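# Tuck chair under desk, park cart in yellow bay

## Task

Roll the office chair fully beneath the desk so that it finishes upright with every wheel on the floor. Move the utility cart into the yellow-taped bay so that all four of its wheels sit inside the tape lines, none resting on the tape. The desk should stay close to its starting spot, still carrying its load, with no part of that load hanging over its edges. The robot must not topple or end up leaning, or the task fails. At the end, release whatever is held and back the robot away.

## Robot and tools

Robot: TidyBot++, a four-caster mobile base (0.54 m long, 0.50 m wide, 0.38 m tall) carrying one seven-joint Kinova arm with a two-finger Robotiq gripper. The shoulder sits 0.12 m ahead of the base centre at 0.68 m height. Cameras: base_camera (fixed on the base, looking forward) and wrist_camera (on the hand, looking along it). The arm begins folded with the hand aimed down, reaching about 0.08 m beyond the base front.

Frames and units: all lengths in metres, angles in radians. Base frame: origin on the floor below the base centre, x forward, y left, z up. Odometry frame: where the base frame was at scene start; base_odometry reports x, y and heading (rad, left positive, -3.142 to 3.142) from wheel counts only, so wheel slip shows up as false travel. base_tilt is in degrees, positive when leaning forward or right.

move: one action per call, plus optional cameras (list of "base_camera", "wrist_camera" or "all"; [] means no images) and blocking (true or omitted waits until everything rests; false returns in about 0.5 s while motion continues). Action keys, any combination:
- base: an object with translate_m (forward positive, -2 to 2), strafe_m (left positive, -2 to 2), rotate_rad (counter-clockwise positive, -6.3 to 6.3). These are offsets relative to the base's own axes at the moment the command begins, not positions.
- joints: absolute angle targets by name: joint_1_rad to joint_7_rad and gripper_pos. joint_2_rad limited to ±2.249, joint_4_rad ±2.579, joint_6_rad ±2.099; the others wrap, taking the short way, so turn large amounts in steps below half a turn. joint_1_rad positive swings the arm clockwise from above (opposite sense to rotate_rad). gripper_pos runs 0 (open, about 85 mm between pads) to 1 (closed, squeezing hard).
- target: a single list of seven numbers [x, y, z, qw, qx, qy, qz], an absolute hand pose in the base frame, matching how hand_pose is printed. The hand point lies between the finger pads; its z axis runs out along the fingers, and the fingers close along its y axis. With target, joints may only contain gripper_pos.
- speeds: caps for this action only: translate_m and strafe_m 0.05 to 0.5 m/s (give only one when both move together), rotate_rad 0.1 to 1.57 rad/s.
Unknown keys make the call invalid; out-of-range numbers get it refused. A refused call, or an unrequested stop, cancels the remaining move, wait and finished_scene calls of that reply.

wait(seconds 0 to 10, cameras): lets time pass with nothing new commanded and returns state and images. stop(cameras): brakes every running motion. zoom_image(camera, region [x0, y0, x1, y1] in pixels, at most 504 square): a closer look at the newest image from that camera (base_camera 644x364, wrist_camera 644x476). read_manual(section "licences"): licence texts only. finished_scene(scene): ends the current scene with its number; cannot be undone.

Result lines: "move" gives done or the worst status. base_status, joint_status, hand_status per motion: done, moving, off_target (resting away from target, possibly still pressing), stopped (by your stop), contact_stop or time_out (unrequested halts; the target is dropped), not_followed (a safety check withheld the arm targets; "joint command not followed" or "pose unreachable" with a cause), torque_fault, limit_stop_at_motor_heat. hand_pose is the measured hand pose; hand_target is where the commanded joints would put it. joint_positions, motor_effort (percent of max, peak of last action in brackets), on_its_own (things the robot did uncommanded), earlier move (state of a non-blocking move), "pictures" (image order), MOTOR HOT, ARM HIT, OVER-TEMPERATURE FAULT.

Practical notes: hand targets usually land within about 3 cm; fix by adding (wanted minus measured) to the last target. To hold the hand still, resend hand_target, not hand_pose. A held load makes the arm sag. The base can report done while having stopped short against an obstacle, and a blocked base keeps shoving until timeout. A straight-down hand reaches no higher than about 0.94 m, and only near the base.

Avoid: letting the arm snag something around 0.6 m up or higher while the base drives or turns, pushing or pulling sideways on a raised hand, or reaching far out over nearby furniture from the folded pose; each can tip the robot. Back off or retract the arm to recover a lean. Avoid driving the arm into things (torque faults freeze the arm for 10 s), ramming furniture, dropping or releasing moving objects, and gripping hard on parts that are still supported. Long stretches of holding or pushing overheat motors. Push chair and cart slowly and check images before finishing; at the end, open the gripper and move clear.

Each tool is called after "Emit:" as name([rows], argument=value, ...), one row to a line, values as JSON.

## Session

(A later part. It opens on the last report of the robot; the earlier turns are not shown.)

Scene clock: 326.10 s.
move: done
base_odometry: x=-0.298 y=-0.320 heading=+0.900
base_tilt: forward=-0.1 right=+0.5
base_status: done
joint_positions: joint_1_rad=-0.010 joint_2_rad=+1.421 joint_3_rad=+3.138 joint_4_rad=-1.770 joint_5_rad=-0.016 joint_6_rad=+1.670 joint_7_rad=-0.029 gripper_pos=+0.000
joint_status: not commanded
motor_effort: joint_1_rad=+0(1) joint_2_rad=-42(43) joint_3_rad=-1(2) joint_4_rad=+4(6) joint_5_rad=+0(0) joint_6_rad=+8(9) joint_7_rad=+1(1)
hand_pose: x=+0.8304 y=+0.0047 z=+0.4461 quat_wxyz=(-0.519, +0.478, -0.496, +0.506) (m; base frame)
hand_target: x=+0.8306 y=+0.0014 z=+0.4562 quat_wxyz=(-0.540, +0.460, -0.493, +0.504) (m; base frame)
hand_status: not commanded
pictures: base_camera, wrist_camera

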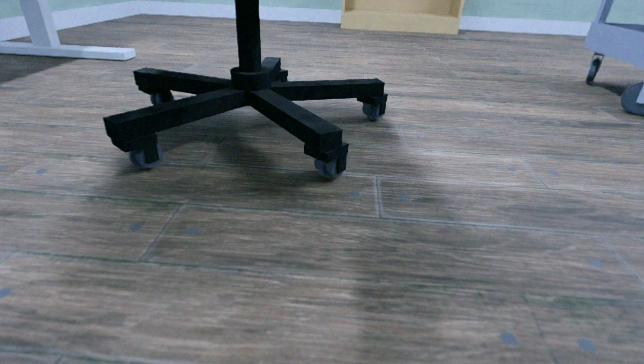

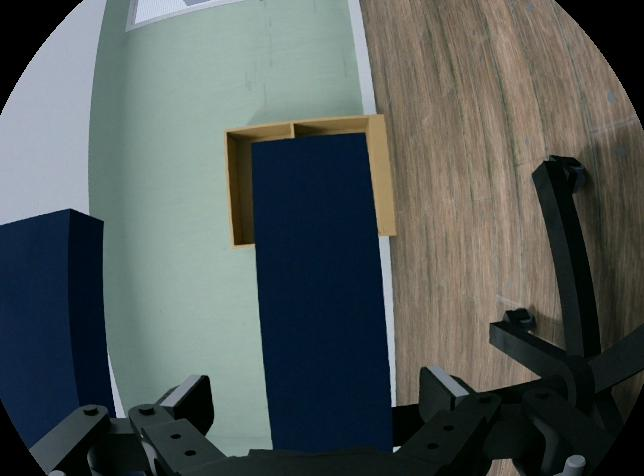

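Emit:
move(base={"translate_m": 0.072}, speeds={"translate_m": 0.1}, cameras=[])

Emit:
move(joints={"gripper_pos": 0.6})

Scene clock: 336.17 s.
move: done
base_odometry: x=-0.253 y=-0.264 heading=+0.900
base_tilt: forward=-0.1 right=+0.4
base_status: done
joint_positions: joint_1_rad=-0.010 joint_2_rad=+1.422 joint_3_rad=+3.138 joint_4_rad=-1.770 joint_5_rad=-0.016 joint_6_rad=+1.670 joint_7_rad=-0.029 gripper_pos=+0.000
joint_status: not commanded
motor_effort: joint_1_rad=+0(2) joint_2_rad=-41(43) joint_3_rad=-1(2) joint_4_rad=+4(6) joint_5_rad=+0(1) joint_6_rad=+8(9) joint_7_rad=+1(1)
hand_pose: x=+0.8303 y=+0.0047 z=+0.4458 quat_wxyz=(-0.519, +0.478, -0.496, +0.506) (m; base frame)
hand_target: x=+0.8306 y=+0.0014 z=+0.4562 quat_wxyz=(-0.540, +0.460, -0.493, +0.504) (m; base frame)
hand_status: not commanded
pictures: none
No camera images: "cameras" was empty.

Scene clock: 337.03 s.
move: off_target
base_odometry: x=-0.253 y=-0.264 heading=+0.900
base_tilt: forward=-0.1 right=+0.4
base_status: not commanded
joint_positions: joint_1_rad=-0.009 joint_2_rad=+1.429 joint_3_rad=+3.139 joint_4_rad=-1.770 joint_5_rad=-0.016 joint_6_rad=+1.675 joint_7_rad=-0.029 gripper_pos=+0.316
joint_status: gripper_pos off_target (ended at +0.316, target +0.600)
motor_effort: joint_1_rad=+0(2) joint_2_rad=-43(48) joint_3_rad=-2(3) joint_4_rad=+6(8) joint_5_rad=-1(1) joint_6_rad=+9(13) joint_7_rad=+1(1)
hand_pose: x=+0.8284 y=+0.0040 z=+0.4422 quat_wxyz=(-0.518, +0.479, -0.497, +0.505) (m; base frame)
hand_target: x=+0.8306 y=+0.0014 z=+0.4562 quat_wxyz=(-0.540, +0.460, -0.493, +0.504) (m; base frame)
hand_status: not commanded
pictures: base_camera, wrist_camera

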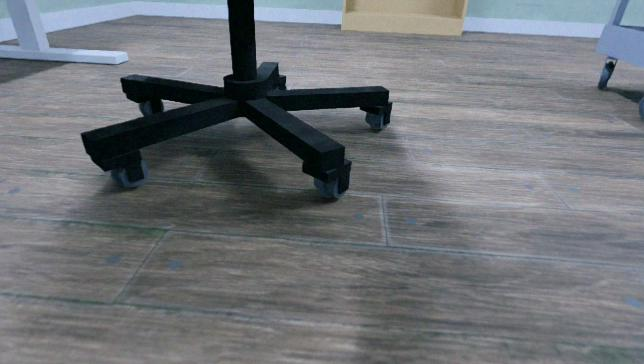

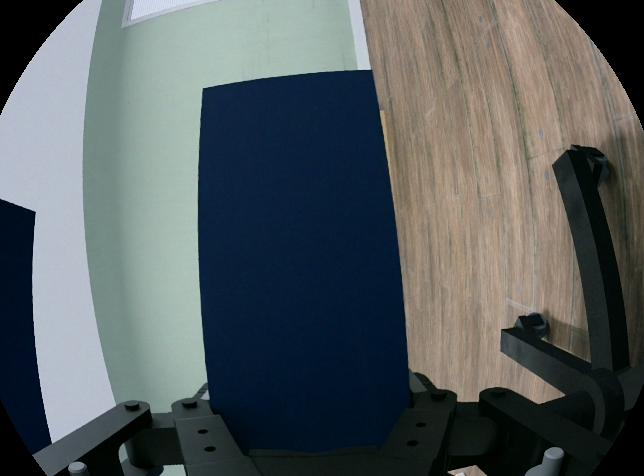

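Emit:
move(base={"translate_m": 0.23, "strafe_m": -0.573, "rotate_rad": 0.66}, speeds={"strafe_m": 0.12, "rotate_rad": 0.13})

Emit:
move(base={"translate_m": 0.284, "strafe_m": -0.537, "rotate_rad": 0.667}, speeds={"strafe_m": 0.12, "rotate_rad": 0.13})

Scene clock: 357.17 s.
move: done
base_odometry: x=+0.339 y=-0.439 heading=+1.561
base_tilt: forward=-0.1 right=+0.4
base_status: done
joint_positions: joint_1_rad=+0.015 joint_2_rad=+1.430 joint_3_rad=+3.171 joint_4_rad=-1.758 joint_5_rad=-0.019 joint_6_rad=+1.668 joint_7_rad=-0.029 gripper_pos=+0.338
joint_status: not commanded
motor_effort: joint_1_rad=-3(10) joint_2_rad=-41(45) joint_3_rad=-6(8) joint_4_rad=+4(12) joint_5_rad=+4(11) joint_6_rad=+16(18) joint_7_rad=-7(10)
hand_pose: x=+0.8315 y=-0.0252 z=+0.4427 quat_wxyz=(-0.503, +0.478, -0.496, +0.522) (m; base frame)
hand_target: x=+0.8306 y=+0.0014 z=+0.4562 quat_wxyz=(-0.540, +0.460, -0.493, +0.504) (m; base frame)
hand_status: not commanded
pictures: base_camera, wrist_camera

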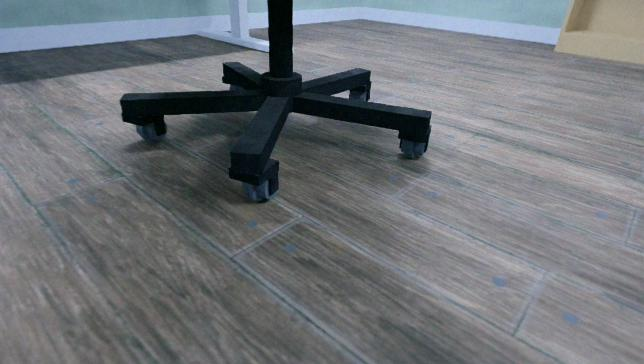

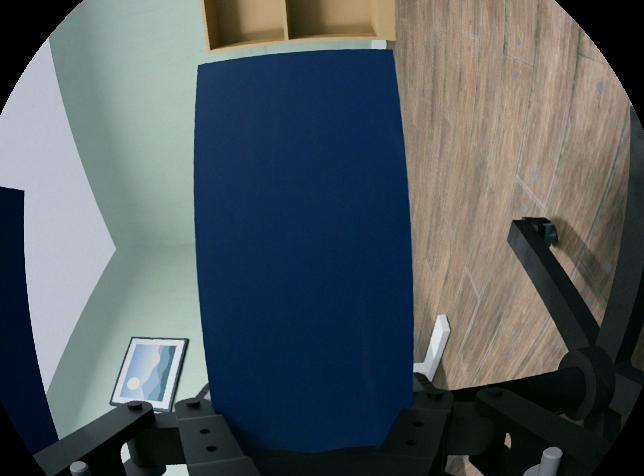

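Scene clock: 362.77 s.
move: done
base_odometry: x=+0.878 y=-0.160 heading=+2.229
base_tilt: forward=-0.1 right=+0.5
base_status: done
joint_positions: joint_1_rad=+0.051 joint_2_rad=+1.430 joint_3_rad=+3.180 joint_4_rad=-1.766 joint_5_rad=-0.043 joint_6_rad=+1.675 joint_7_rad=-0.031 gripper_pos=+0.338
joint_status: not commanded
motor_effort: joint_1_rad=-9(15) joint_2_rad=-41(44) joint_3_rad=-7(10) joint_4_rad=+5(14) joint_5_rad=+10(15) joint_6_rad=+14(18) joint_7_rad=-5(8)
hand_pose: x=+0.8268 y=-0.0614 z=+0.4427 quat_wxyz=(-0.484, +0.465, -0.508, +0.540) (m; base frame)
hand_target: x=+0.8306 y=+0.0014 z=+0.4562 quat_wxyz=(-0.540, +0.460, -0.493, +0.504) (m; base frame)
hand_status: not commanded
pictures: base_camera, wrist_camera

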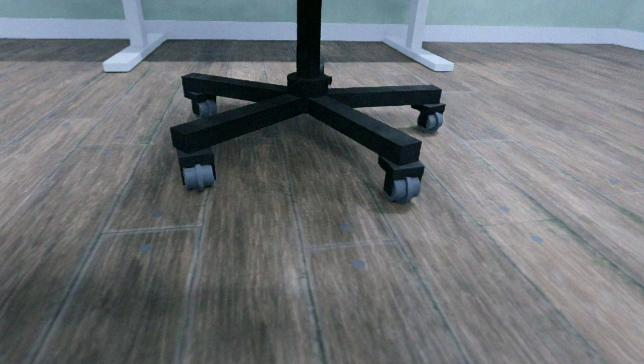

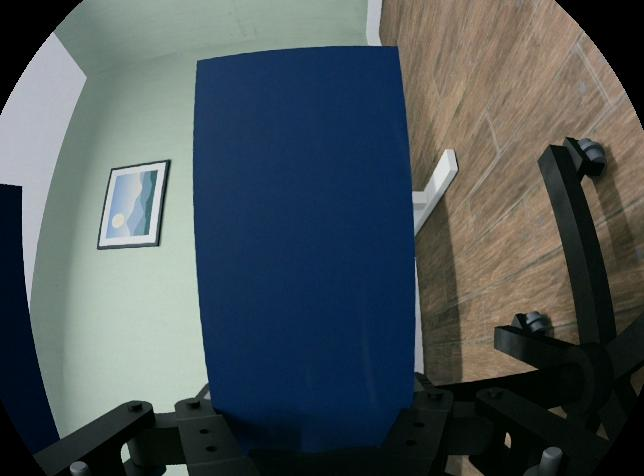

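Emit:
move(base={"translate_m": 0.55, "strafe_m": 0.15, "rotate_rad": 0.08}, speeds={"translate_m": 0.12, "rotate_rad": 0.1})

Scene clock: 385.17 s.
move: done
base_odometry: x=+0.423 y=+0.183 heading=+2.309
base_tilt: forward=-0.1 right=+0.4
base_status: done
joint_positions: joint_1_rad=-0.001 joint_2_rad=+1.431 joint_3_rad=+3.161 joint_4_rad=-1.799 joint_5_rad=-0.003 joint_6_rad=+1.707 joint_7_rad=-0.036 gripper_pos=+0.338
joint_status: not commanded
motor_effort: joint_1_rad=+3(19) joint_2_rad=-39(45) joint_3_rad=-3(10) joint_4_rad=+10(18) joint_5_rad=-4(18) joint_6_rad=+10(15) joint_7_rad=-4(5)
hand_pose: x=+0.8190 y=-0.0051 z=+0.4423 quat_wxyz=(-0.515, +0.483, -0.493, +0.509) (m; base frame)
hand_target: x=+0.8306 y=+0.0014 z=+0.4562 quat_wxyz=(-0.540, +0.460, -0.493, +0.504) (m; base frame)
hand_status: not commanded
pictures: base_camera, wrist_camera

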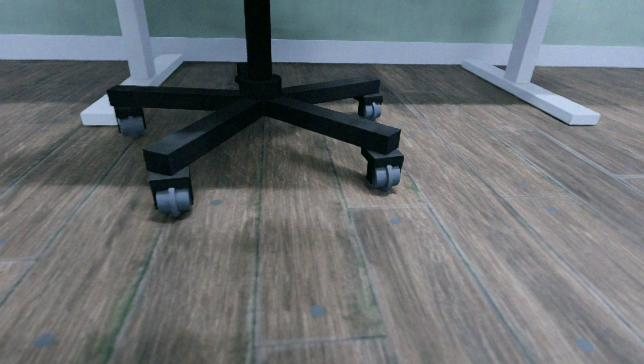

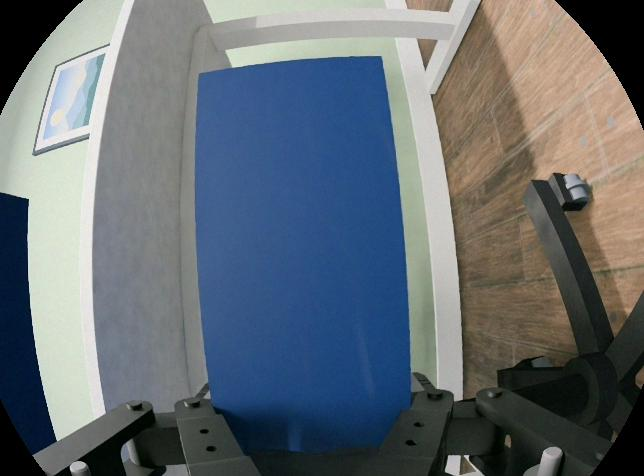

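Emit:
move(base={"translate_m": 0.06, "strafe_m": -0.2}, speeds={"strafe_m": 0.1})

Scene clock: 400.80 s.
move: done
base_odometry: x=+0.531 y=+0.362 heading=+2.310
base_tilt: forward=-0.1 right=+0.5
base_status: done
joint_positions: joint_1_rad=-0.103 joint_2_rad=+1.430 joint_3_rad=+3.141 joint_4_rad=-1.799 joint_5_rad=+0.087 joint_6_rad=+1.704 joint_7_rad=-0.034 gripper_pos=+0.338
joint_status: not commanded
motor_effort: joint_1_rad=+21(25) joint_2_rad=-40(42) joint_3_rad=-1(4) joint_4_rad=+9(15) joint_5_rad=-19(22) joint_6_rad=+12(14) joint_7_rad=-11(13)
hand_pose: x=+0.8114 y=+0.0997 z=+0.4420 quat_wxyz=(-0.567, +0.523, -0.451, +0.449) (m; base frame)
hand_target: x=+0.8306 y=+0.0014 z=+0.4562 quat_wxyz=(-0.540, +0.460, -0.493, +0.504) (m; base frame)
hand_status: not commanded
pictures: base_camera, wrist_camera

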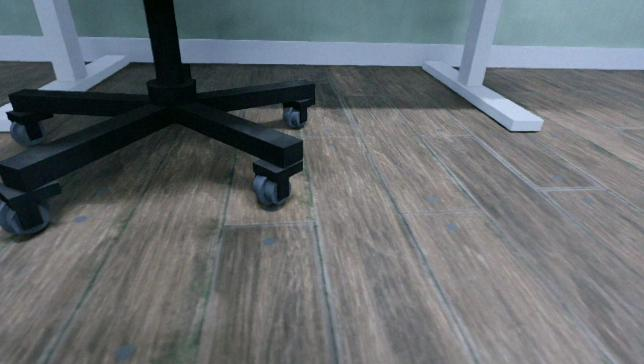

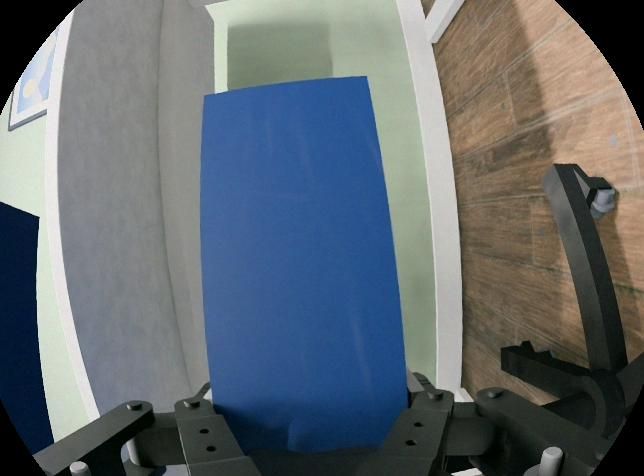

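Emit:
move(base={"translate_m": -0.22, "strafe_m": -0.24}, speeds={"strafe_m": 0.12})

Scene clock: 412.97 s.
move: done
base_odometry: x=+0.856 y=+0.361 heading=+2.310
base_tilt: forward=+0.0 right=+0.5
base_status: done
joint_positions: joint_1_rad=-0.050 joint_2_rad=+1.429 joint_3_rad=+3.139 joint_4_rad=-1.768 joint_5_rad=+0.058 joint_6_rad=+1.672 joint_7_rad=-0.033 gripper_pos=+0.338
joint_status: not commanded
motor_effort: joint_1_rad=+9(25) joint_2_rad=-42(44) joint_3_rad=-2(4) joint_4_rad=+7(8) joint_5_rad=-7(19) joint_6_rad=+13(19) joint_7_rad=-6(14)
hand_pose: x=+0.8268 y=+0.0554 z=+0.4422 quat_wxyz=(-0.548, +0.505, -0.471, +0.473) (m; base frame)
hand_target: x=+0.8306 y=+0.0014 z=+0.4562 quat_wxyz=(-0.540, +0.460, -0.493, +0.504) (m; base frame)
hand_status: not commanded
pictures: base_camera, wrist_camera

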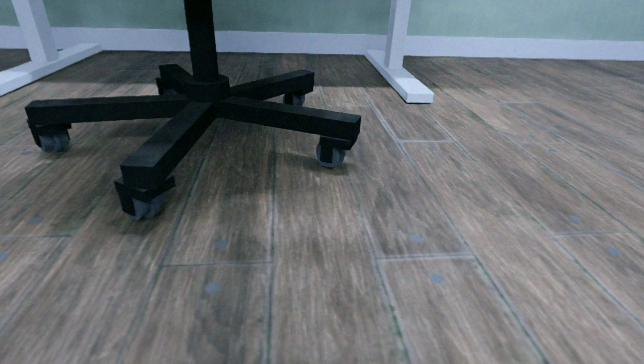

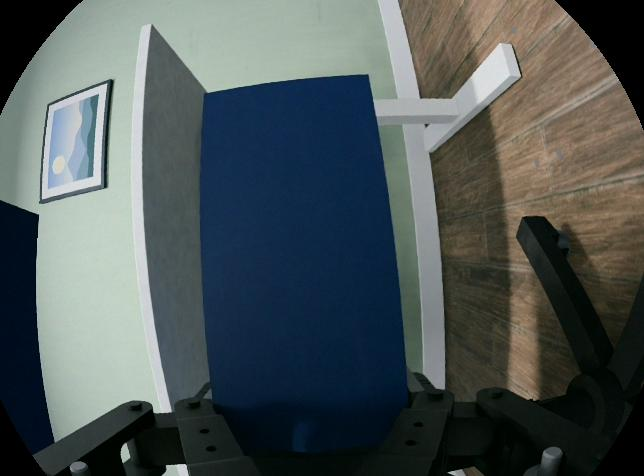

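Emit:
move(base={"translate_m": 0.3, "strafe_m": -0.08, "rotate_rad": -0.1}, speeds={"translate_m": 0.12, "rotate_rad": 0.1})

Scene clock: 427.90 s.
move: done
base_odometry: x=+0.714 y=+0.637 heading=+2.209
base_tilt: forward=-0.1 right=+0.4
base_status: done
joint_positions: joint_1_rad=-0.092 joint_2_rad=+1.432 joint_3_rad=+3.112 joint_4_rad=-1.798 joint_5_rad=+0.086 joint_6_rad=+1.699 joint_7_rad=-0.032 gripper_pos=+0.356
joint_status: not commanded
motor_effort: joint_1_rad=+18(23) joint_2_rad=-43(45) joint_3_rad=+4(5) joint_4_rad=+9(14) joint_5_rad=-16(20) joint_6_rad=+6(13) joint_7_rad=-1(14)
hand_pose: x=+0.8113 y=+0.1016 z=+0.4408 quat_wxyz=(-0.570, +0.516, -0.461, +0.443) (m; base frame)
hand_target: x=+0.8306 y=+0.0014 z=+0.4562 quat_wxyz=(-0.540, +0.460, -0.493, +0.504) (m; base frame)
hand_status: not commanded
pictures: base_camera, wrist_camera

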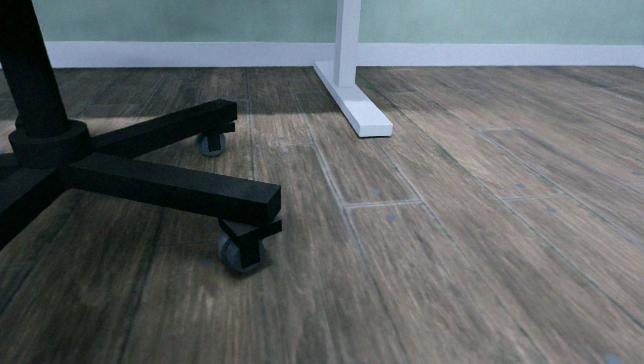

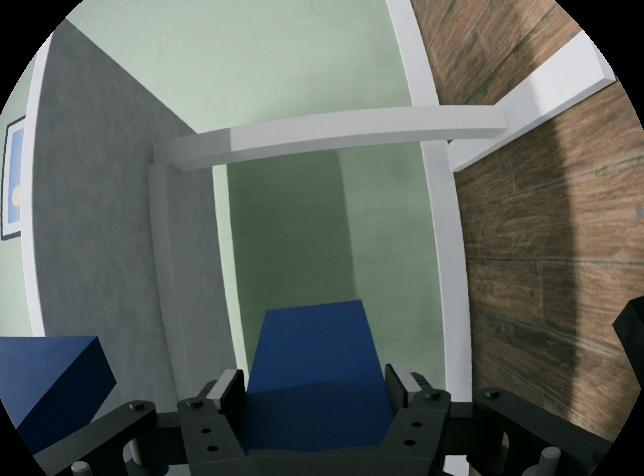

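Emit:
move(joints={"gripper_pos": 0}, cameras=[])

Emit:
move(base={"translate_m": -0.35}, joints={"joint_1_rad": 0, "joint_3_rad": 3.1416, "joint_5_rad": 0}, cameras=[])

Emit:
move(base={"strafe_m": 0.5, "rotate_rad": 0.2})

Scene clock: 446.03 s.
move: done
base_odometry: x=+0.714 y=+0.637 heading=+2.209
base_tilt: forward=-0.1 right=+0.4
base_status: not commanded
joint_positions: joint_1_rad=+0.009 joint_2_rad=+1.432 joint_3_rad=+3.147 joint_4_rad=-1.776 joint_5_rad=-0.007 joint_6_rad=+1.699 joint_7_rad=-0.032 gripper_pos=+0.000
joint_status: all done
motor_effort: joint_1_rad=+0(18) joint_2_rad=-42(43) joint_3_rad=-1(4) joint_4_rad=+5(9) joint_5_rad=+0(17) joint_6_rad=+8(9) joint_7_rad=+1(1)
hand_pose: x=+0.8256 y=-0.0088 z=+0.4458 quat_wxyz=(-0.518, +0.474, -0.494, +0.513) (m; base frame)
hand_target: x=+0.8306 y=+0.0014 z=+0.4562 quat_wxyz=(-0.540, +0.460, -0.493, +0.504) (m; base frame)
hand_status: not commanded
pictures: none
No camera images: "cameras" was empty.

Scene clock: 447.93 s.
move: done
base_odometry: x=+0.922 y=+0.356 heading=+2.209
base_tilt: forward=-0.1 right=+0.5
base_status: done
joint_positions: joint_1_rad=+0.008 joint_2_rad=+1.432 joint_3_rad=+3.147 joint_4_rad=-1.774 joint_5_rad=-0.007 joint_6_rad=+1.699 joint_7_rad=-0.032 gripper_pos=+0.000
joint_status: all done
motor_effort: joint_1_rad=+0(3) joint_2_rad=-41(43) joint_3_rad=-1(2) joint_4_rad=+4(6) joint_5_rad=+0(1) joint_6_rad=+9(9) joint_7_rad=+1(1)
hand_pose: x=+0.8260 y=-0.0082 z=+0.4462 quat_wxyz=(-0.518, +0.474, -0.494, +0.513) (m; base frame)
hand_target: x=+0.8306 y=+0.0014 z=+0.4562 quat_wxyz=(-0.540, +0.460, -0.493, +0.504) (m; base frame)
hand_status: not commanded
pictures: none
No camera images: "cameras" was empty.

Scene clock: 450.10 s.
move: done
base_odometry: x=+0.521 y=+0.058 heading=+2.410
base_tilt: forward=-0.1 right=+0.5
base_status: done
joint_positions: joint_1_rad=-0.006 joint_2_rad=+1.432 joint_3_rad=+3.140 joint_4_rad=-1.774 joint_5_rad=-0.007 joint_6_rad=+1.699 joint_7_rad=-0.032 gripper_pos=+0.000
joint_status: not commanded
motor_effort: joint_1_rad=+0(8) joint_2_rad=-41(42) joint_3_rad=-1(4) joint_4_rad=+4(5) joint_5_rad=+0(2) joint_6_rad=+8(9) joint_7_rad=+1(1)
hand_pose: x=+0.8261 y=+0.0038 z=+0.4463 quat_wxyz=(-0.524, +0.476, -0.492, +0.508) (m; base frame)
hand_target: x=+0.8306 y=+0.0014 z=+0.4562 quat_wxyz=(-0.540, +0.460, -0.493, +0.504) (m; base frame)
hand_status: not commanded
pictures: base_camera, wrist_camera

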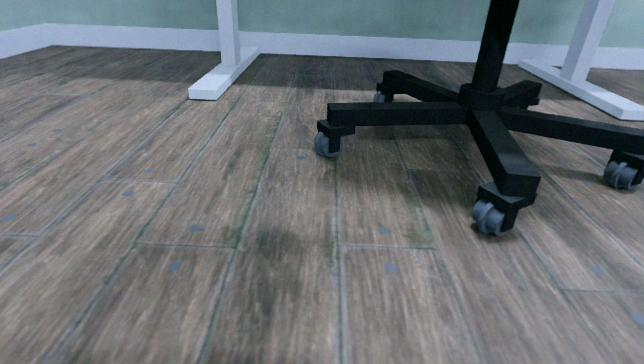

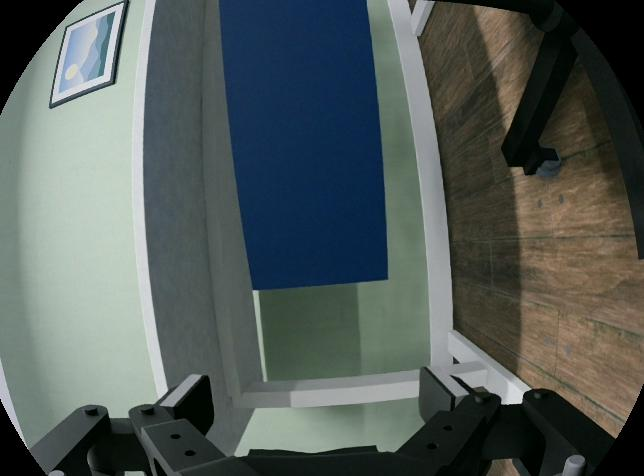

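Emit:
move(base={"translate_m": -0.05}, cameras=[])

Emit:
move(base={"strafe_m": -0.18}, cameras=[])

Emit:
move(base={"translate_m": 0.09}, speeds={"translate_m": 0.1})

Scene clock: 463.03 s.
move: done
base_odometry: x=+0.558 y=+0.024 heading=+2.410
base_tilt: forward=-0.1 right=+0.5
base_status: done
joint_positions: joint_1_rad=-0.006 joint_2_rad=+1.432 joint_3_rad=+3.140 joint_4_rad=-1.774 joint_5_rad=-0.007 joint_6_rad=+1.699 joint_7_rad=-0.032 gripper_pos=+0.000
joint_status: not commanded
motor_effort: joint_1_rad=+0(3) joint_2_rad=-41(43) joint_3_rad=-1(2) joint_4_rad=+4(6) joint_5_rad=+0(1) joint_6_rad=+8(9) joint_7_rad=+1(1)
hand_pose: x=+0.8263 y=+0.0038 z=+0.4466 quat_wxyz=(-0.524, +0.475, -0.492, +0.508) (m; base frame)
hand_target: x=+0.8306 y=+0.0014 z=+0.4562 quat_wxyz=(-0.540, +0.460, -0.493, +0.504) (m; base frame)
hand_status: not commanded
pictures: none
No camera images: "cameras" was empty.

Scene clock: 464.43 s.
move: done
base_odometry: x=+0.678 y=+0.158 heading=+2.409
base_tilt: forward=-0.1 right=+0.4
base_status: done
joint_positions: joint_1_rad=+0.008 joint_2_rad=+1.432 joint_3_rad=+3.144 joint_4_rad=-1.774 joint_5_rad=-0.007 joint_6_rad=+1.699 joint_7_rad=-0.032 gripper_pos=+0.000
joint_status: not commanded
motor_effort: joint_1_rad=+0(5) joint_2_rad=-42(42) joint_3_rad=-1(3) joint_4_rad=+4(5) joint_5_rad=+0(2) joint_6_rad=+8(9) joint_7_rad=+1(1)
hand_pose: x=+0.8262 y=-0.0073 z=+0.4466 quat_wxyz=(-0.519, +0.473, -0.494, +0.512) (m; base frame)
hand_target: x=+0.8306 y=+0.0014 z=+0.4562 quat_wxyz=(-0.540, +0.460, -0.493, +0.504) (m; base frame)
hand_status: not commanded
pictures: none
No camera images: "cameras" was empty.

Scene clock: 465.87 s.
move: done
base_odometry: x=+0.611 y=+0.218 heading=+2.409
base_tilt: forward=-0.1 right=+0.4
base_status: done
joint_positions: joint_1_rad=-0.011 joint_2_rad=+1.436 joint_3_rad=+3.136 joint_4_rad=-1.781 joint_5_rad=-0.007 joint_6_rad=+1.711 joint_7_rad=-0.032 gripper_pos=+0.000
joint_status: not commanded
motor_effort: joint_1_rad=+4(8) joint_2_rad=-43(48) joint_3_rad=+1(3) joint_4_rad=+6(13) joint_5_rad=-2(4) joint_6_rad=+8(11) joint_7_rad=+1(1)
hand_pose: x=+0.8227 y=+0.0088 z=+0.4449 quat_wxyz=(-0.526, +0.476, -0.491, +0.505) (m; base frame)
hand_target: x=+0.8306 y=+0.0014 z=+0.4562 quat_wxyz=(-0.540, +0.460, -0.493, +0.504) (m; base frame)
hand_status: not commanded
pictures: base_camera, wrist_camera

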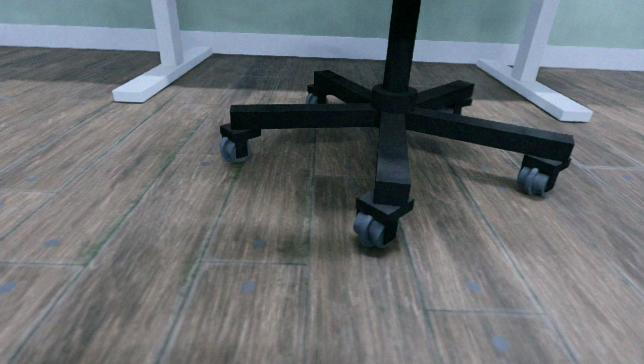

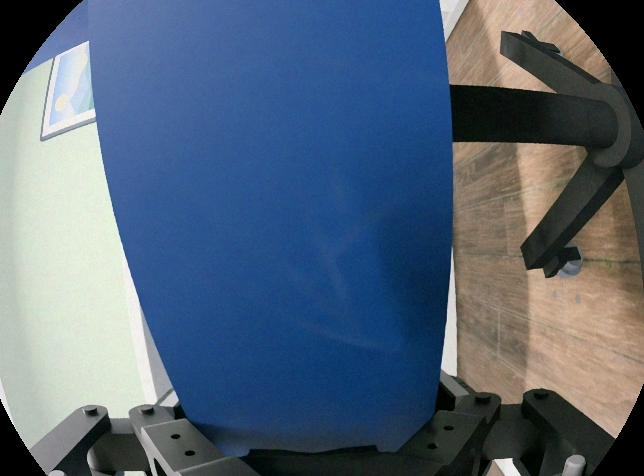

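Emit:
move(base={"translate_m": 0.3, "strafe_m": 0.0}, speeds={"translate_m": 0.12})

Scene clock: 474.30 s.
move: done
base_odometry: x=+0.388 y=+0.419 heading=+2.409
base_tilt: forward=-0.1 right=+0.4
base_status: done
joint_positions: joint_1_rad=-0.067 joint_2_rad=+1.437 joint_3_rad=+3.097 joint_4_rad=-1.789 joint_5_rad=+0.023 joint_6_rad=+1.723 joint_7_rad=-0.032 gripper_pos=+0.000
joint_status: not commanded
motor_effort: joint_1_rad=+15(19) joint_2_rad=-43(47) joint_3_rad=+6(9) joint_4_rad=+7(14) joint_5_rad=-6(11) joint_6_rad=+8(10) joint_7_rad=+0(1)
hand_pose: x=+0.8168 y=+0.0695 z=+0.4472 quat_wxyz=(-0.559, +0.486, -0.479, +0.471) (m; base frame)
hand_target: x=+0.8306 y=+0.0014 z=+0.4562 quat_wxyz=(-0.540, +0.460, -0.493, +0.504) (m; base frame)
hand_status: not commanded
pictures: base_camera, wrist_camera

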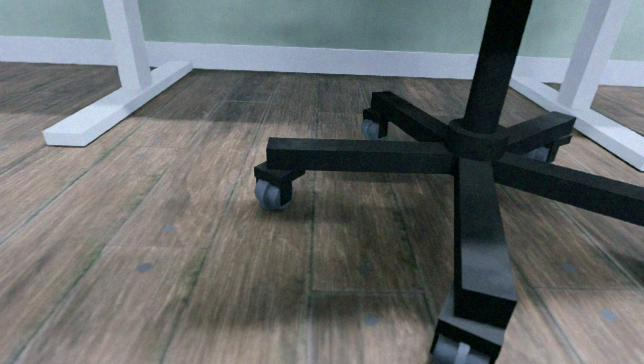

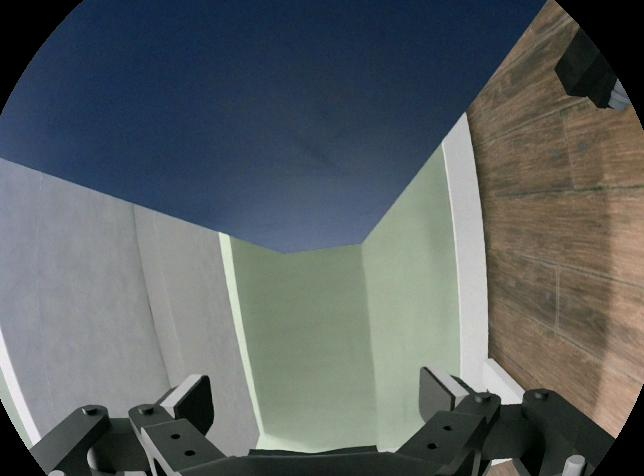

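Emit:
move(base={"translate_m": -0.3, "strafe_m": 0.35}, joints={"joint_1_rad": 0, "joint_3_rad": 3.1416, "joint_5_rad": 0}, cameras=[])

Emit:
move(base={"translate_m": 0.52, "strafe_m": 0.42, "rotate_rad": -1.1})

Scene clock: 502.17 s.
move: done
base_odometry: x=+0.377 y=-0.042 heading=+2.409
base_tilt: forward=-0.1 right=+0.4
base_status: done
joint_positions: joint_1_rad=+0.002 joint_2_rad=+1.435 joint_3_rad=+3.143 joint_4_rad=-1.777 joint_5_rad=+0.017 joint_6_rad=+1.720 joint_7_rad=-0.032 gripper_pos=+0.000
joint_status: all done
motor_effort: joint_1_rad=+0(14) joint_2_rad=-42(45) joint_3_rad=-1(5) joint_4_rad=+4(6) joint_5_rad=+0(6) joint_6_rad=+8(11) joint_7_rad=+1(1)
hand_pose: x=+0.8240 y=+0.0046 z=+0.4494 quat_wxyz=(-0.531, +0.476, -0.484, +0.507) (m; base frame)
hand_target: x=+0.8306 y=+0.0014 z=+0.4562 quat_wxyz=(-0.540, +0.460, -0.493, +0.504) (m; base frame)
hand_status: not commanded
pictures: none
No camera images: "cameras" was empty.

Scene clock: 505.07 s.
move: done
base_odometry: x=-0.290 y=-0.007 heading=+1.309
base_tilt: forward=-0.1 right=+0.4
base_status: done
joint_positions: joint_1_rad=-0.003 joint_2_rad=+1.435 joint_3_rad=+3.143 joint_4_rad=-1.777 joint_5_rad=+0.017 joint_6_rad=+1.720 joint_7_rad=-0.032 gripper_pos=+0.000
joint_status: not commanded
motor_effort: joint_1_rad=+0(5) joint_2_rad=-42(43) joint_3_rad=-1(3) joint_4_rad=+4(5) joint_5_rad=+0(2) joint_6_rad=+8(9) joint_7_rad=+1(1)
hand_pose: x=+0.8241 y=+0.0086 z=+0.4496 quat_wxyz=(-0.533, +0.477, -0.483, +0.506) (m; base frame)
hand_target: x=+0.8306 y=+0.0014 z=+0.4562 quat_wxyz=(-0.540, +0.460, -0.493, +0.504) (m; base frame)
hand_status: not commanded
pictures: base_camera, wrist_camera

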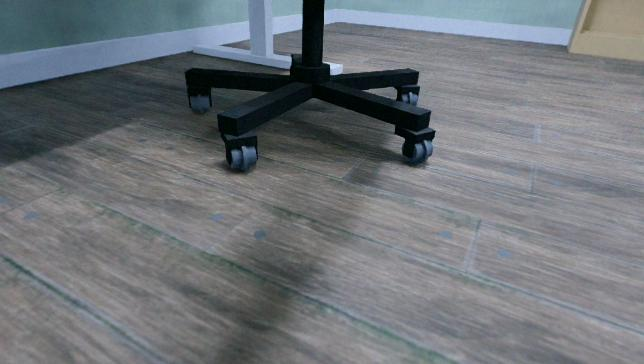

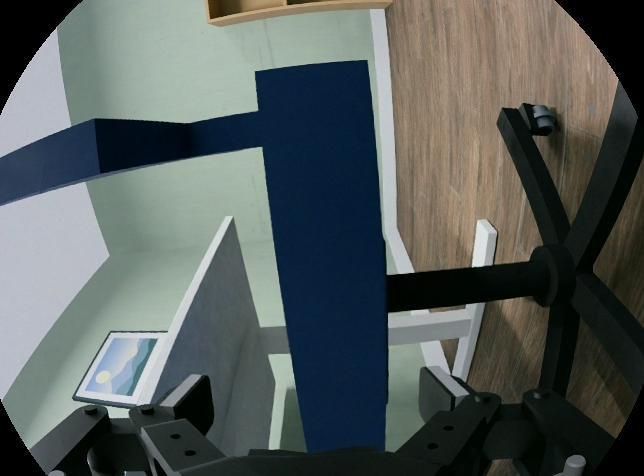

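Emit:
move(base={"translate_m": 0.195, "strafe_m": -1.076, "rotate_rad": 0.69}, cameras=[])

Emit:
move(base={"translate_m": 0.454, "strafe_m": -0.57, "rotate_rad": 0.6}, joints={"joint_7_rad": 1.5})

Scene clock: 557.33 s.
move: done
base_odometry: x=+0.800 y=-0.097 heading=+1.999
base_tilt: forward=+0.0 right=+0.4
base_status: done
joint_positions: joint_1_rad=-0.008 joint_2_rad=+1.435 joint_3_rad=+3.138 joint_4_rad=-1.777 joint_5_rad=+0.017 joint_6_rad=+1.720 joint_7_rad=-0.032 gripper_pos=+0.000
joint_status: not commanded
motor_effort: joint_1_rad=+1(7) joint_2_rad=-41(43) joint_3_rad=-1(3) joint_4_rad=+5(6) joint_5_rad=+0(2) joint_6_rad=+9(9) joint_7_rad=+1(1)
hand_pose: x=+0.8240 y=+0.0136 z=+0.4497 quat_wxyz=(-0.535, +0.477, -0.483, +0.503) (m; base frame)
hand_target: x=+0.8306 y=+0.0014 z=+0.4562 quat_wxyz=(-0.540, +0.460, -0.493, +0.504) (m; base frame)
hand_status: not commanded
pictures: none
No camera images: "cameras" was empty.

Scene clock: 560.17 s.
move: done
base_odometry: x=+1.129 y=+0.553 heading=+2.600
base_tilt: forward=+0.0 right=+0.5
base_status: done
joint_positions: joint_1_rad=+0.002 joint_2_rad=+1.435 joint_3_rad=+3.140 joint_4_rad=-1.776 joint_5_rad=+0.017 joint_6_rad=+1.720 joint_7_rad=+1.433 gripper_pos=+0.000
joint_status: all done
motor_effort: joint_1_rad=+0(6) joint_2_rad=-41(43) joint_3_rad=-1(3) joint_4_rad=+5(5) joint_5_rad=+0(2) joint_6_rad=+9(9) joint_7_rad=+1(1)
hand_pose: x=+0.8243 y=+0.0060 z=+0.4500 quat_wxyz=(-0.057, +0.677, -0.042, +0.732) (m; base frame)
hand_target: x=+0.8306 y=+0.0014 z=+0.4562 quat_wxyz=(-0.026, +0.673, -0.024, +0.738) (m; base frame)
hand_status: not commanded
pictures: base_camera, wrist_camera

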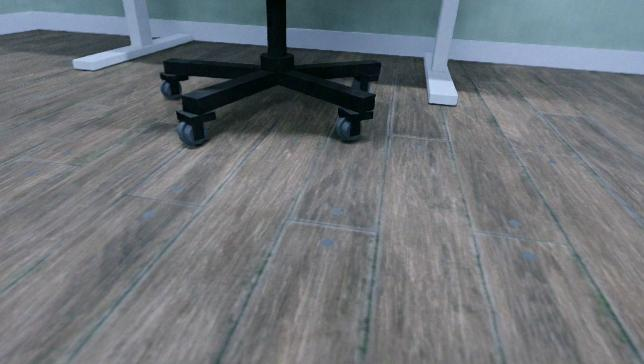

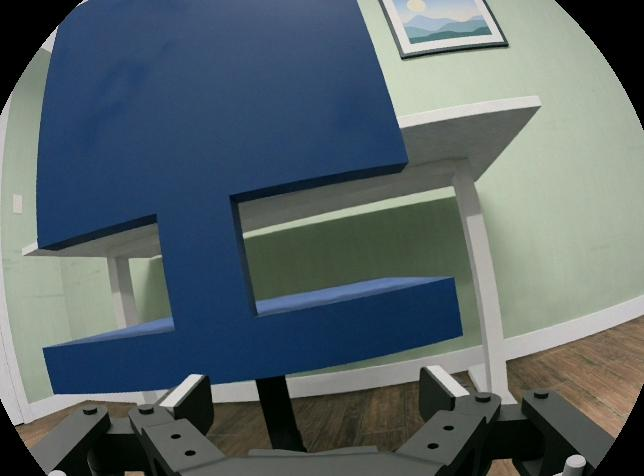

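Emit:
move(base={"translate_m": 0.2, "strafe_m": 0.385, "rotate_rad": -0.25})

Scene clock: 577.77 s.
move: done
base_odometry: x=+0.759 y=+0.326 heading=+2.350
base_tilt: forward=-0.1 right=+0.4
base_status: done
joint_positions: joint_1_rad=-0.001 joint_2_rad=+1.435 joint_3_rad=+3.144 joint_4_rad=-1.776 joint_5_rad=+0.017 joint_6_rad=+1.720 joint_7_rad=+1.433 gripper_pos=+0.000
joint_status: not commanded
motor_effort: joint_1_rad=+0(8) joint_2_rad=-42(43) joint_3_rad=-1(4) joint_4_rad=+4(5) joint_5_rad=+1(3) joint_6_rad=+8(9) joint_7_rad=+1(1)
hand_pose: x=+0.8243 y=+0.0068 z=+0.4501 quat_wxyz=(-0.057, +0.677, -0.040, +0.733) (m; base frame)
hand_target: x=+0.8306 y=+0.0014 z=+0.4562 quat_wxyz=(-0.026, +0.673, -0.024, +0.738) (m; base frame)
hand_status: not commanded
pictures: base_camera, wrist_camera

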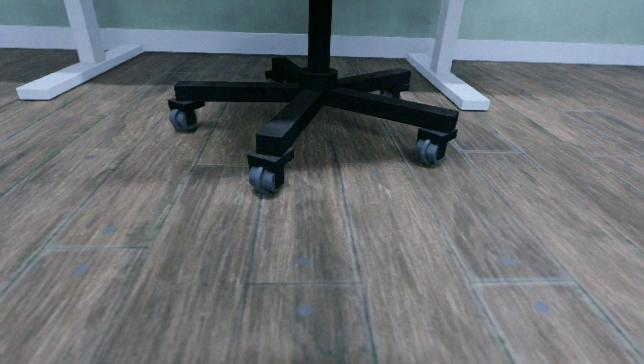

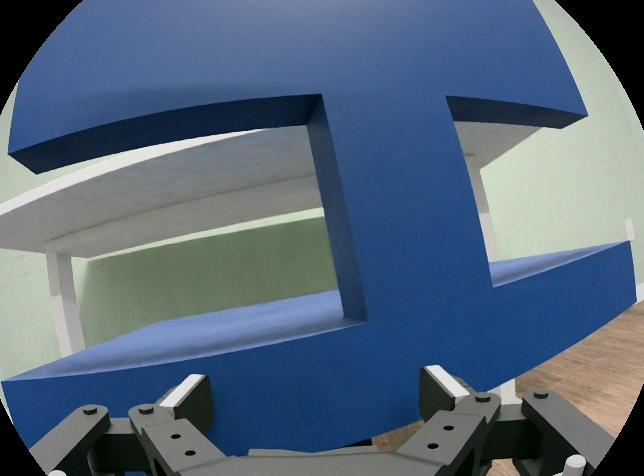

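Emit:
move(base={"strafe_m": -0.07}, cameras=[])

Emit:
move(base={"translate_m": 0.33, "strafe_m": 0.04}, speeds={"translate_m": 0.12})

Scene clock: 588.73 s.
move: done
base_odometry: x=+0.809 y=+0.375 heading=+2.350
base_tilt: forward=-0.1 right=+0.5
base_status: done
joint_positions: joint_1_rad=+0.002 joint_2_rad=+1.434 joint_3_rad=+3.143 joint_4_rad=-1.776 joint_5_rad=+0.017 joint_6_rad=+1.720 joint_7_rad=+1.433 gripper_pos=+0.000
joint_status: not commanded
motor_effort: joint_1_rad=+0(4) joint_2_rad=-41(44) joint_3_rad=-1(3) joint_4_rad=+5(5) joint_5_rad=+0(1) joint_6_rad=+9(9) joint_7_rad=+0(1)
hand_pose: x=+0.8244 y=+0.0045 z=+0.4502 quat_wxyz=(-0.056, +0.677, -0.042, +0.733) (m; base frame)
hand_target: x=+0.8306 y=+0.0014 z=+0.4562 quat_wxyz=(-0.026, +0.673, -0.024, +0.738) (m; base frame)
hand_status: not commanded
pictures: none
No camera images: "cameras" was empty.

Scene clock: 592.03 s.
move: done
base_odometry: x=+0.549 y=+0.582 heading=+2.350
base_tilt: forward=+0.0 right=+0.4
base_status: done
joint_positions: joint_1_rad=+0.008 joint_2_rad=+1.436 joint_3_rad=+3.144 joint_4_rad=-1.794 joint_5_rad=+0.005 joint_6_rad=+1.736 joint_7_rad=+1.436 gripper_pos=+0.000
joint_status: not commanded
motor_effort: joint_1_rad=-2(5) joint_2_rad=-43(46) joint_3_rad=-2(4) joint_4_rad=+9(17) joint_5_rad=+3(5) joint_6_rad=+6(9) joint_7_rad=+0(2)
hand_pose: x=+0.8184 y=-0.0037 z=+0.4489 quat_wxyz=(-0.047, +0.678, -0.046, +0.732) (m; base frame)
hand_target: x=+0.8306 y=+0.0014 z=+0.4562 quat_wxyz=(-0.026, +0.673, -0.024, +0.738) (m; base frame)
hand_status: not commanded
pictures: base_camera, wrist_camera

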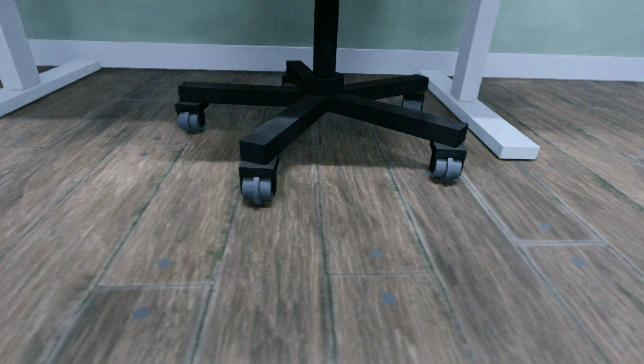

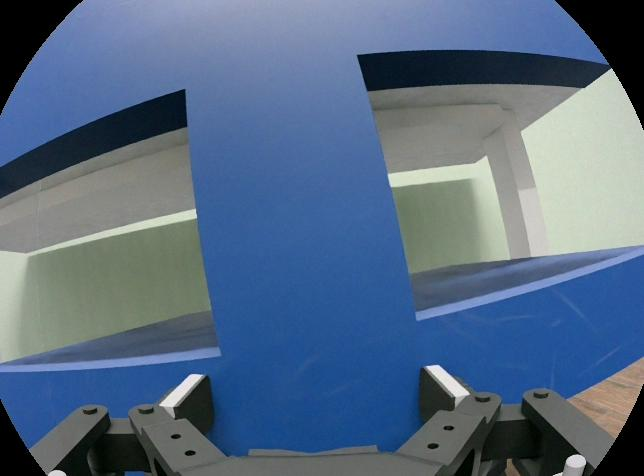

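Emit:
move(base={"translate_m": 0.13, "strafe_m": 0.01}, speeds={"translate_m": 0.1})

Scene clock: 604.07 s.
move: time_out
base_odometry: x=+0.453 y=+0.665 heading=+2.349
base_tilt: forward=-0.2 right=+0.4
base_status: translate_m time_out (by the wheels' count: +0.126 of +0.130); strafe_m time_out (by the wheels' count: +0.010 of +0.010)
joint_positions: joint_1_rad=+0.025 joint_2_rad=+1.462 joint_3_rad=+3.154 joint_4_rad=-1.929 joint_5_rad=+0.008 joint_6_rad=+1.898 joint_7_rad=+1.440 gripper_pos=+0.000
joint_status: not commanded
motor_effort: joint_1_rad=-2(10) joint_2_rad=-46(48) joint_3_rad=-2(6) joint_4_rad=+30(45) joint_5_rad=-5(7) joint_6_rad=-15(27) joint_7_rad=+4(6)
hand_pose: x=+0.7698 y=-0.0161 z=+0.4466 quat_wxyz=(-0.038, +0.678, -0.047, +0.733) (m; base frame)
hand_target: x=+0.8306 y=+0.0014 z=+0.4562 quat_wxyz=(-0.026, +0.673, -0.024, +0.738) (m; base frame)
hand_status: not commanded
pictures: base_camera, wrist_camera

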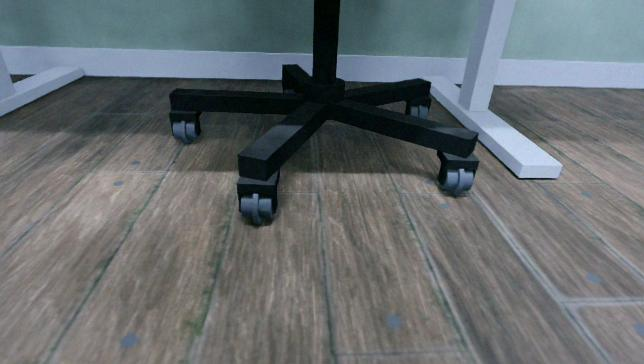

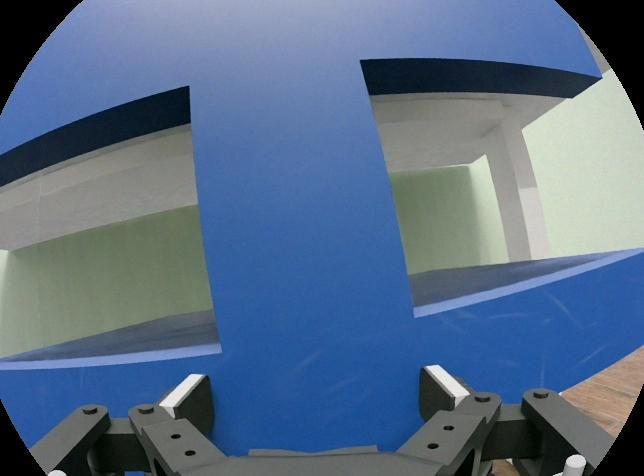

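Emit:
move(base={"translate_m": -0.45}, cameras=[])

Emit:
move(joints={"joint_1_rad": 0, "joint_2_rad": -0.347, "joint_3_rad": 3.1416, "joint_4_rad": -2.53, "joint_5_rad": 0, "joint_6_rad": 0.15, "joint_7_rad": 1.57})

Emit:
move(base={"rotate_rad": -2.1})

Scene clock: 619.07 s.
move: done
base_odometry: x=+0.769 y=+0.345 heading=+2.349
base_tilt: forward=-0.1 right=+0.4
base_status: done
joint_positions: joint_1_rad=+0.017 joint_2_rad=+1.433 joint_3_rad=+3.152 joint_4_rad=-1.760 joint_5_rad=+0.008 joint_6_rad=+1.713 joint_7_rad=+1.445 gripper_pos=+0.000
joint_status: not commanded
motor_effort: joint_1_rad=+0(2) joint_2_rad=-41(44) joint_3_rad=-1(2) joint_4_rad=+4(28) joint_5_rad=+0(5) joint_6_rad=+8(17) joint_7_rad=+1(4)
hand_pose: x=+0.8295 y=-0.0119 z=+0.4536 quat_wxyz=(-0.039, +0.673, -0.042, +0.737) (m; base frame)
hand_target: x=+0.8306 y=+0.0014 z=+0.4562 quat_wxyz=(-0.026, +0.673, -0.024, +0.738) (m; base frame)
hand_status: not commanded
pictures: none
No camera images: "cameras" was empty.

Scene clock: 622.33 s.
move: done
base_odometry: x=+0.769 y=+0.345 heading=+2.349
base_tilt: forward=-0.1 right=+0.4
base_status: not commanded
joint_positions: joint_1_rad=+0.017 joint_2_rad=-0.334 joint_3_rad=+3.152 joint_4_rad=-2.512 joint_5_rad=+0.008 joint_6_rad=+0.188 joint_7_rad=+1.500 gripper_pos=+0.000
joint_status: all done
motor_effort: joint_1_rad=+0(2) joint_2_rad=-6(45) joint_3_rad=+0(2) joint_4_rad=+18(19) joint_5_rad=+0(1) joint_6_rad=+8(9) joint_7_rad=+1(1)
hand_pose: x=+0.5234 y=-0.0095 z=+0.7731 quat_wxyz=(-0.012, +0.838, -0.038, +0.544) (m; base frame)
hand_target: x=+0.5118 y=+0.0014 z=+0.7580 quat_wxyz=(+0.000, +0.850, +0.000, +0.526) (m; base frame)
hand_status: not commanded
pictures: base_camera, wrist_camera

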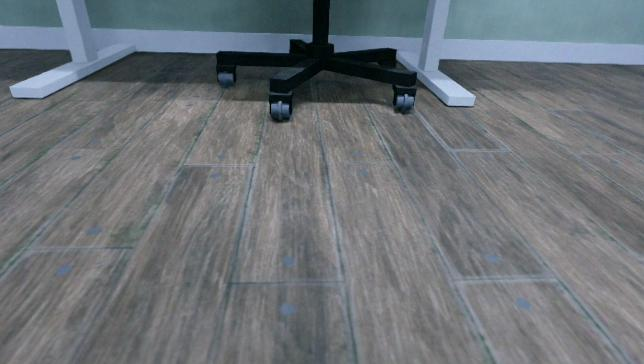

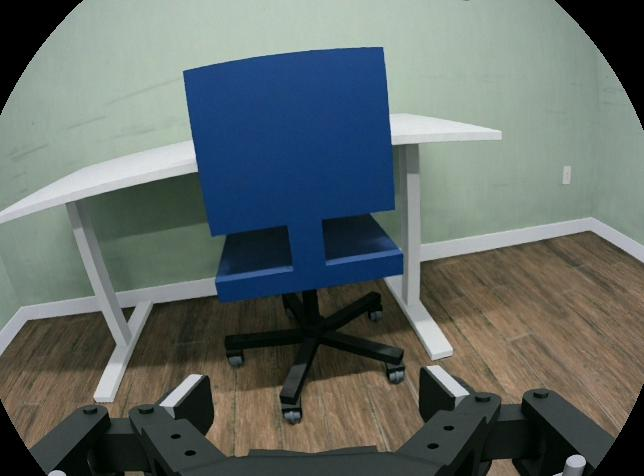

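Scene clock: 624.97 s.
move: done
base_odometry: x=+0.769 y=+0.345 heading=+0.250
base_tilt: forward=+0.0 right=+0.5
base_status: done
joint_positions: joint_1_rad=+0.017 joint_2_rad=-0.335 joint_3_rad=+3.149 joint_4_rad=-2.512 joint_5_rad=+0.008 joint_6_rad=+0.186 joint_7_rad=+1.501 gripper_pos=+0.000
joint_status: not commanded
motor_effort: joint_1_rad=+0(2) joint_2_rad=-6(7) joint_3_rad=+0(2) joint_4_rad=+18(19) joint_5_rad=+0(1) joint_6_rad=+7(8) joint_7_rad=+1(1)
hand_pose: x=+0.5231 y=-0.0079 z=+0.7726 quat_wxyz=(-0.012, +0.839, -0.036, +0.543) (m; base frame)
hand_target: x=+0.5118 y=+0.0014 z=+0.7580 quat_wxyz=(+0.000, +0.850, +0.000, +0.526) (m; base frame)
hand_status: not commanded
pictures: base_camera, wrist_camera

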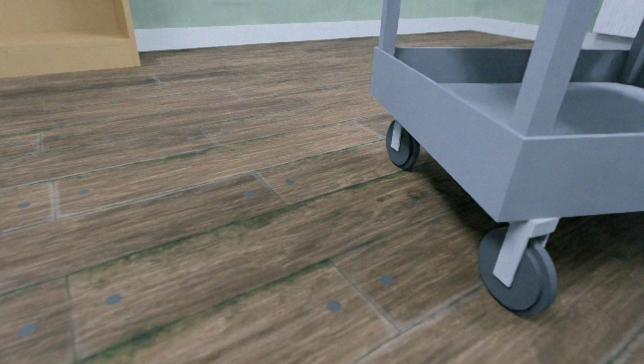

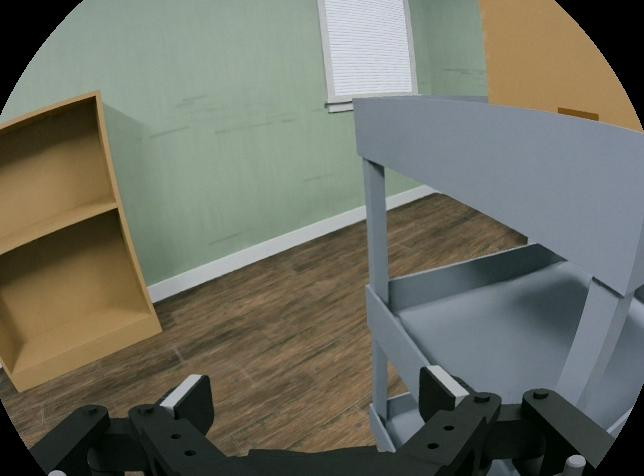

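Emit:
move(base={"translate_m": 0.567, "strafe_m": 0.42}, joints={"joint_6_rad": -0.87}, cameras=[])

Emit:
move(base={"translate_m": 0.96, "strafe_m": -0.29, "rotate_rad": -2.89})

Scene clock: 643.50 s.
move: done
base_odometry: x=+1.215 y=+0.892 heading=+0.250
base_tilt: forward=-0.1 right=+0.4
base_status: done
joint_positions: joint_1_rad=+0.017 joint_2_rad=-0.342 joint_3_rad=+3.149 joint_4_rad=-2.523 joint_5_rad=+0.008 joint_6_rad=-0.830 joint_7_rad=+1.501 gripper_pos=+0.000
joint_status: all done
motor_effort: joint_1_rad=+0(1) joint_2_rad=-1(7) joint_3_rad=+0(1) joint_4_rad=+14(19) joint_5_rad=+0(1) joint_6_rad=+1(8) joint_7_rad=+0(1)
hand_pose: x=+0.2757 y=-0.0039 z=+0.5893 quat_wxyz=(+0.000, +0.997, -0.044, +0.065) (m; base frame)
hand_target: x=+0.2607 y=+0.0014 z=+0.5868 quat_wxyz=(+0.000, +0.999, +0.000, +0.044) (m; base frame)
hand_status: not commanded
pictures: none
No camera images: "cameras" was empty.

Scene clock: 647.37 s.
move: done
base_odometry: x=+2.217 y=+0.848 heading=-2.641
base_tilt: forward=-0.1 right=+0.4
base_status: done
joint_positions: joint_1_rad=+0.017 joint_2_rad=-0.343 joint_3_rad=+3.148 joint_4_rad=-2.523 joint_5_rad=+0.008 joint_6_rad=-0.835 joint_7_rad=+1.501 gripper_pos=+0.000
joint_status: not commanded
motor_effort: joint_1_rad=+0(1) joint_2_rad=-2(3) joint_3_rad=+0(1) joint_4_rad=+14(16) joint_5_rad=+0(1) joint_6_rad=+1(2) joint_7_rad=+0(1)
hand_pose: x=+0.2744 y=-0.0038 z=+0.5892 quat_wxyz=(+0.001, +0.997, -0.044, +0.063) (m; base frame)
hand_target: x=+0.2607 y=+0.0014 z=+0.5868 quat_wxyz=(+0.000, +0.999, +0.000, +0.044) (m; base frame)
hand_status: not commanded
pictures: base_camera, wrist_camera

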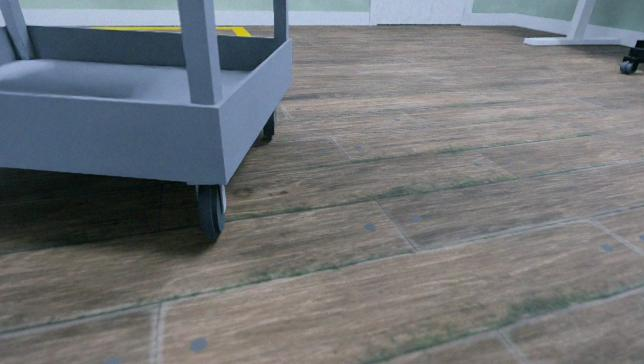

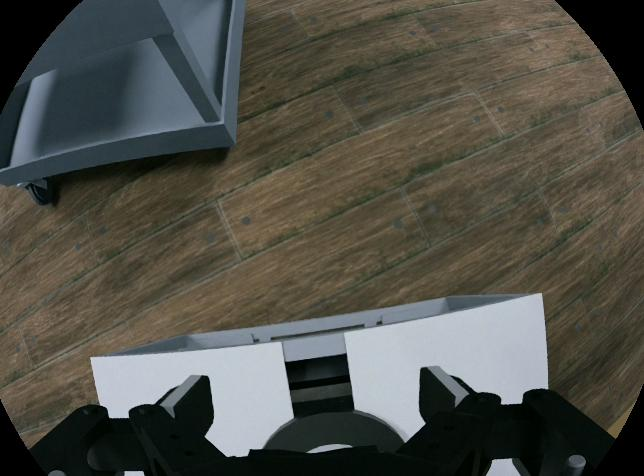

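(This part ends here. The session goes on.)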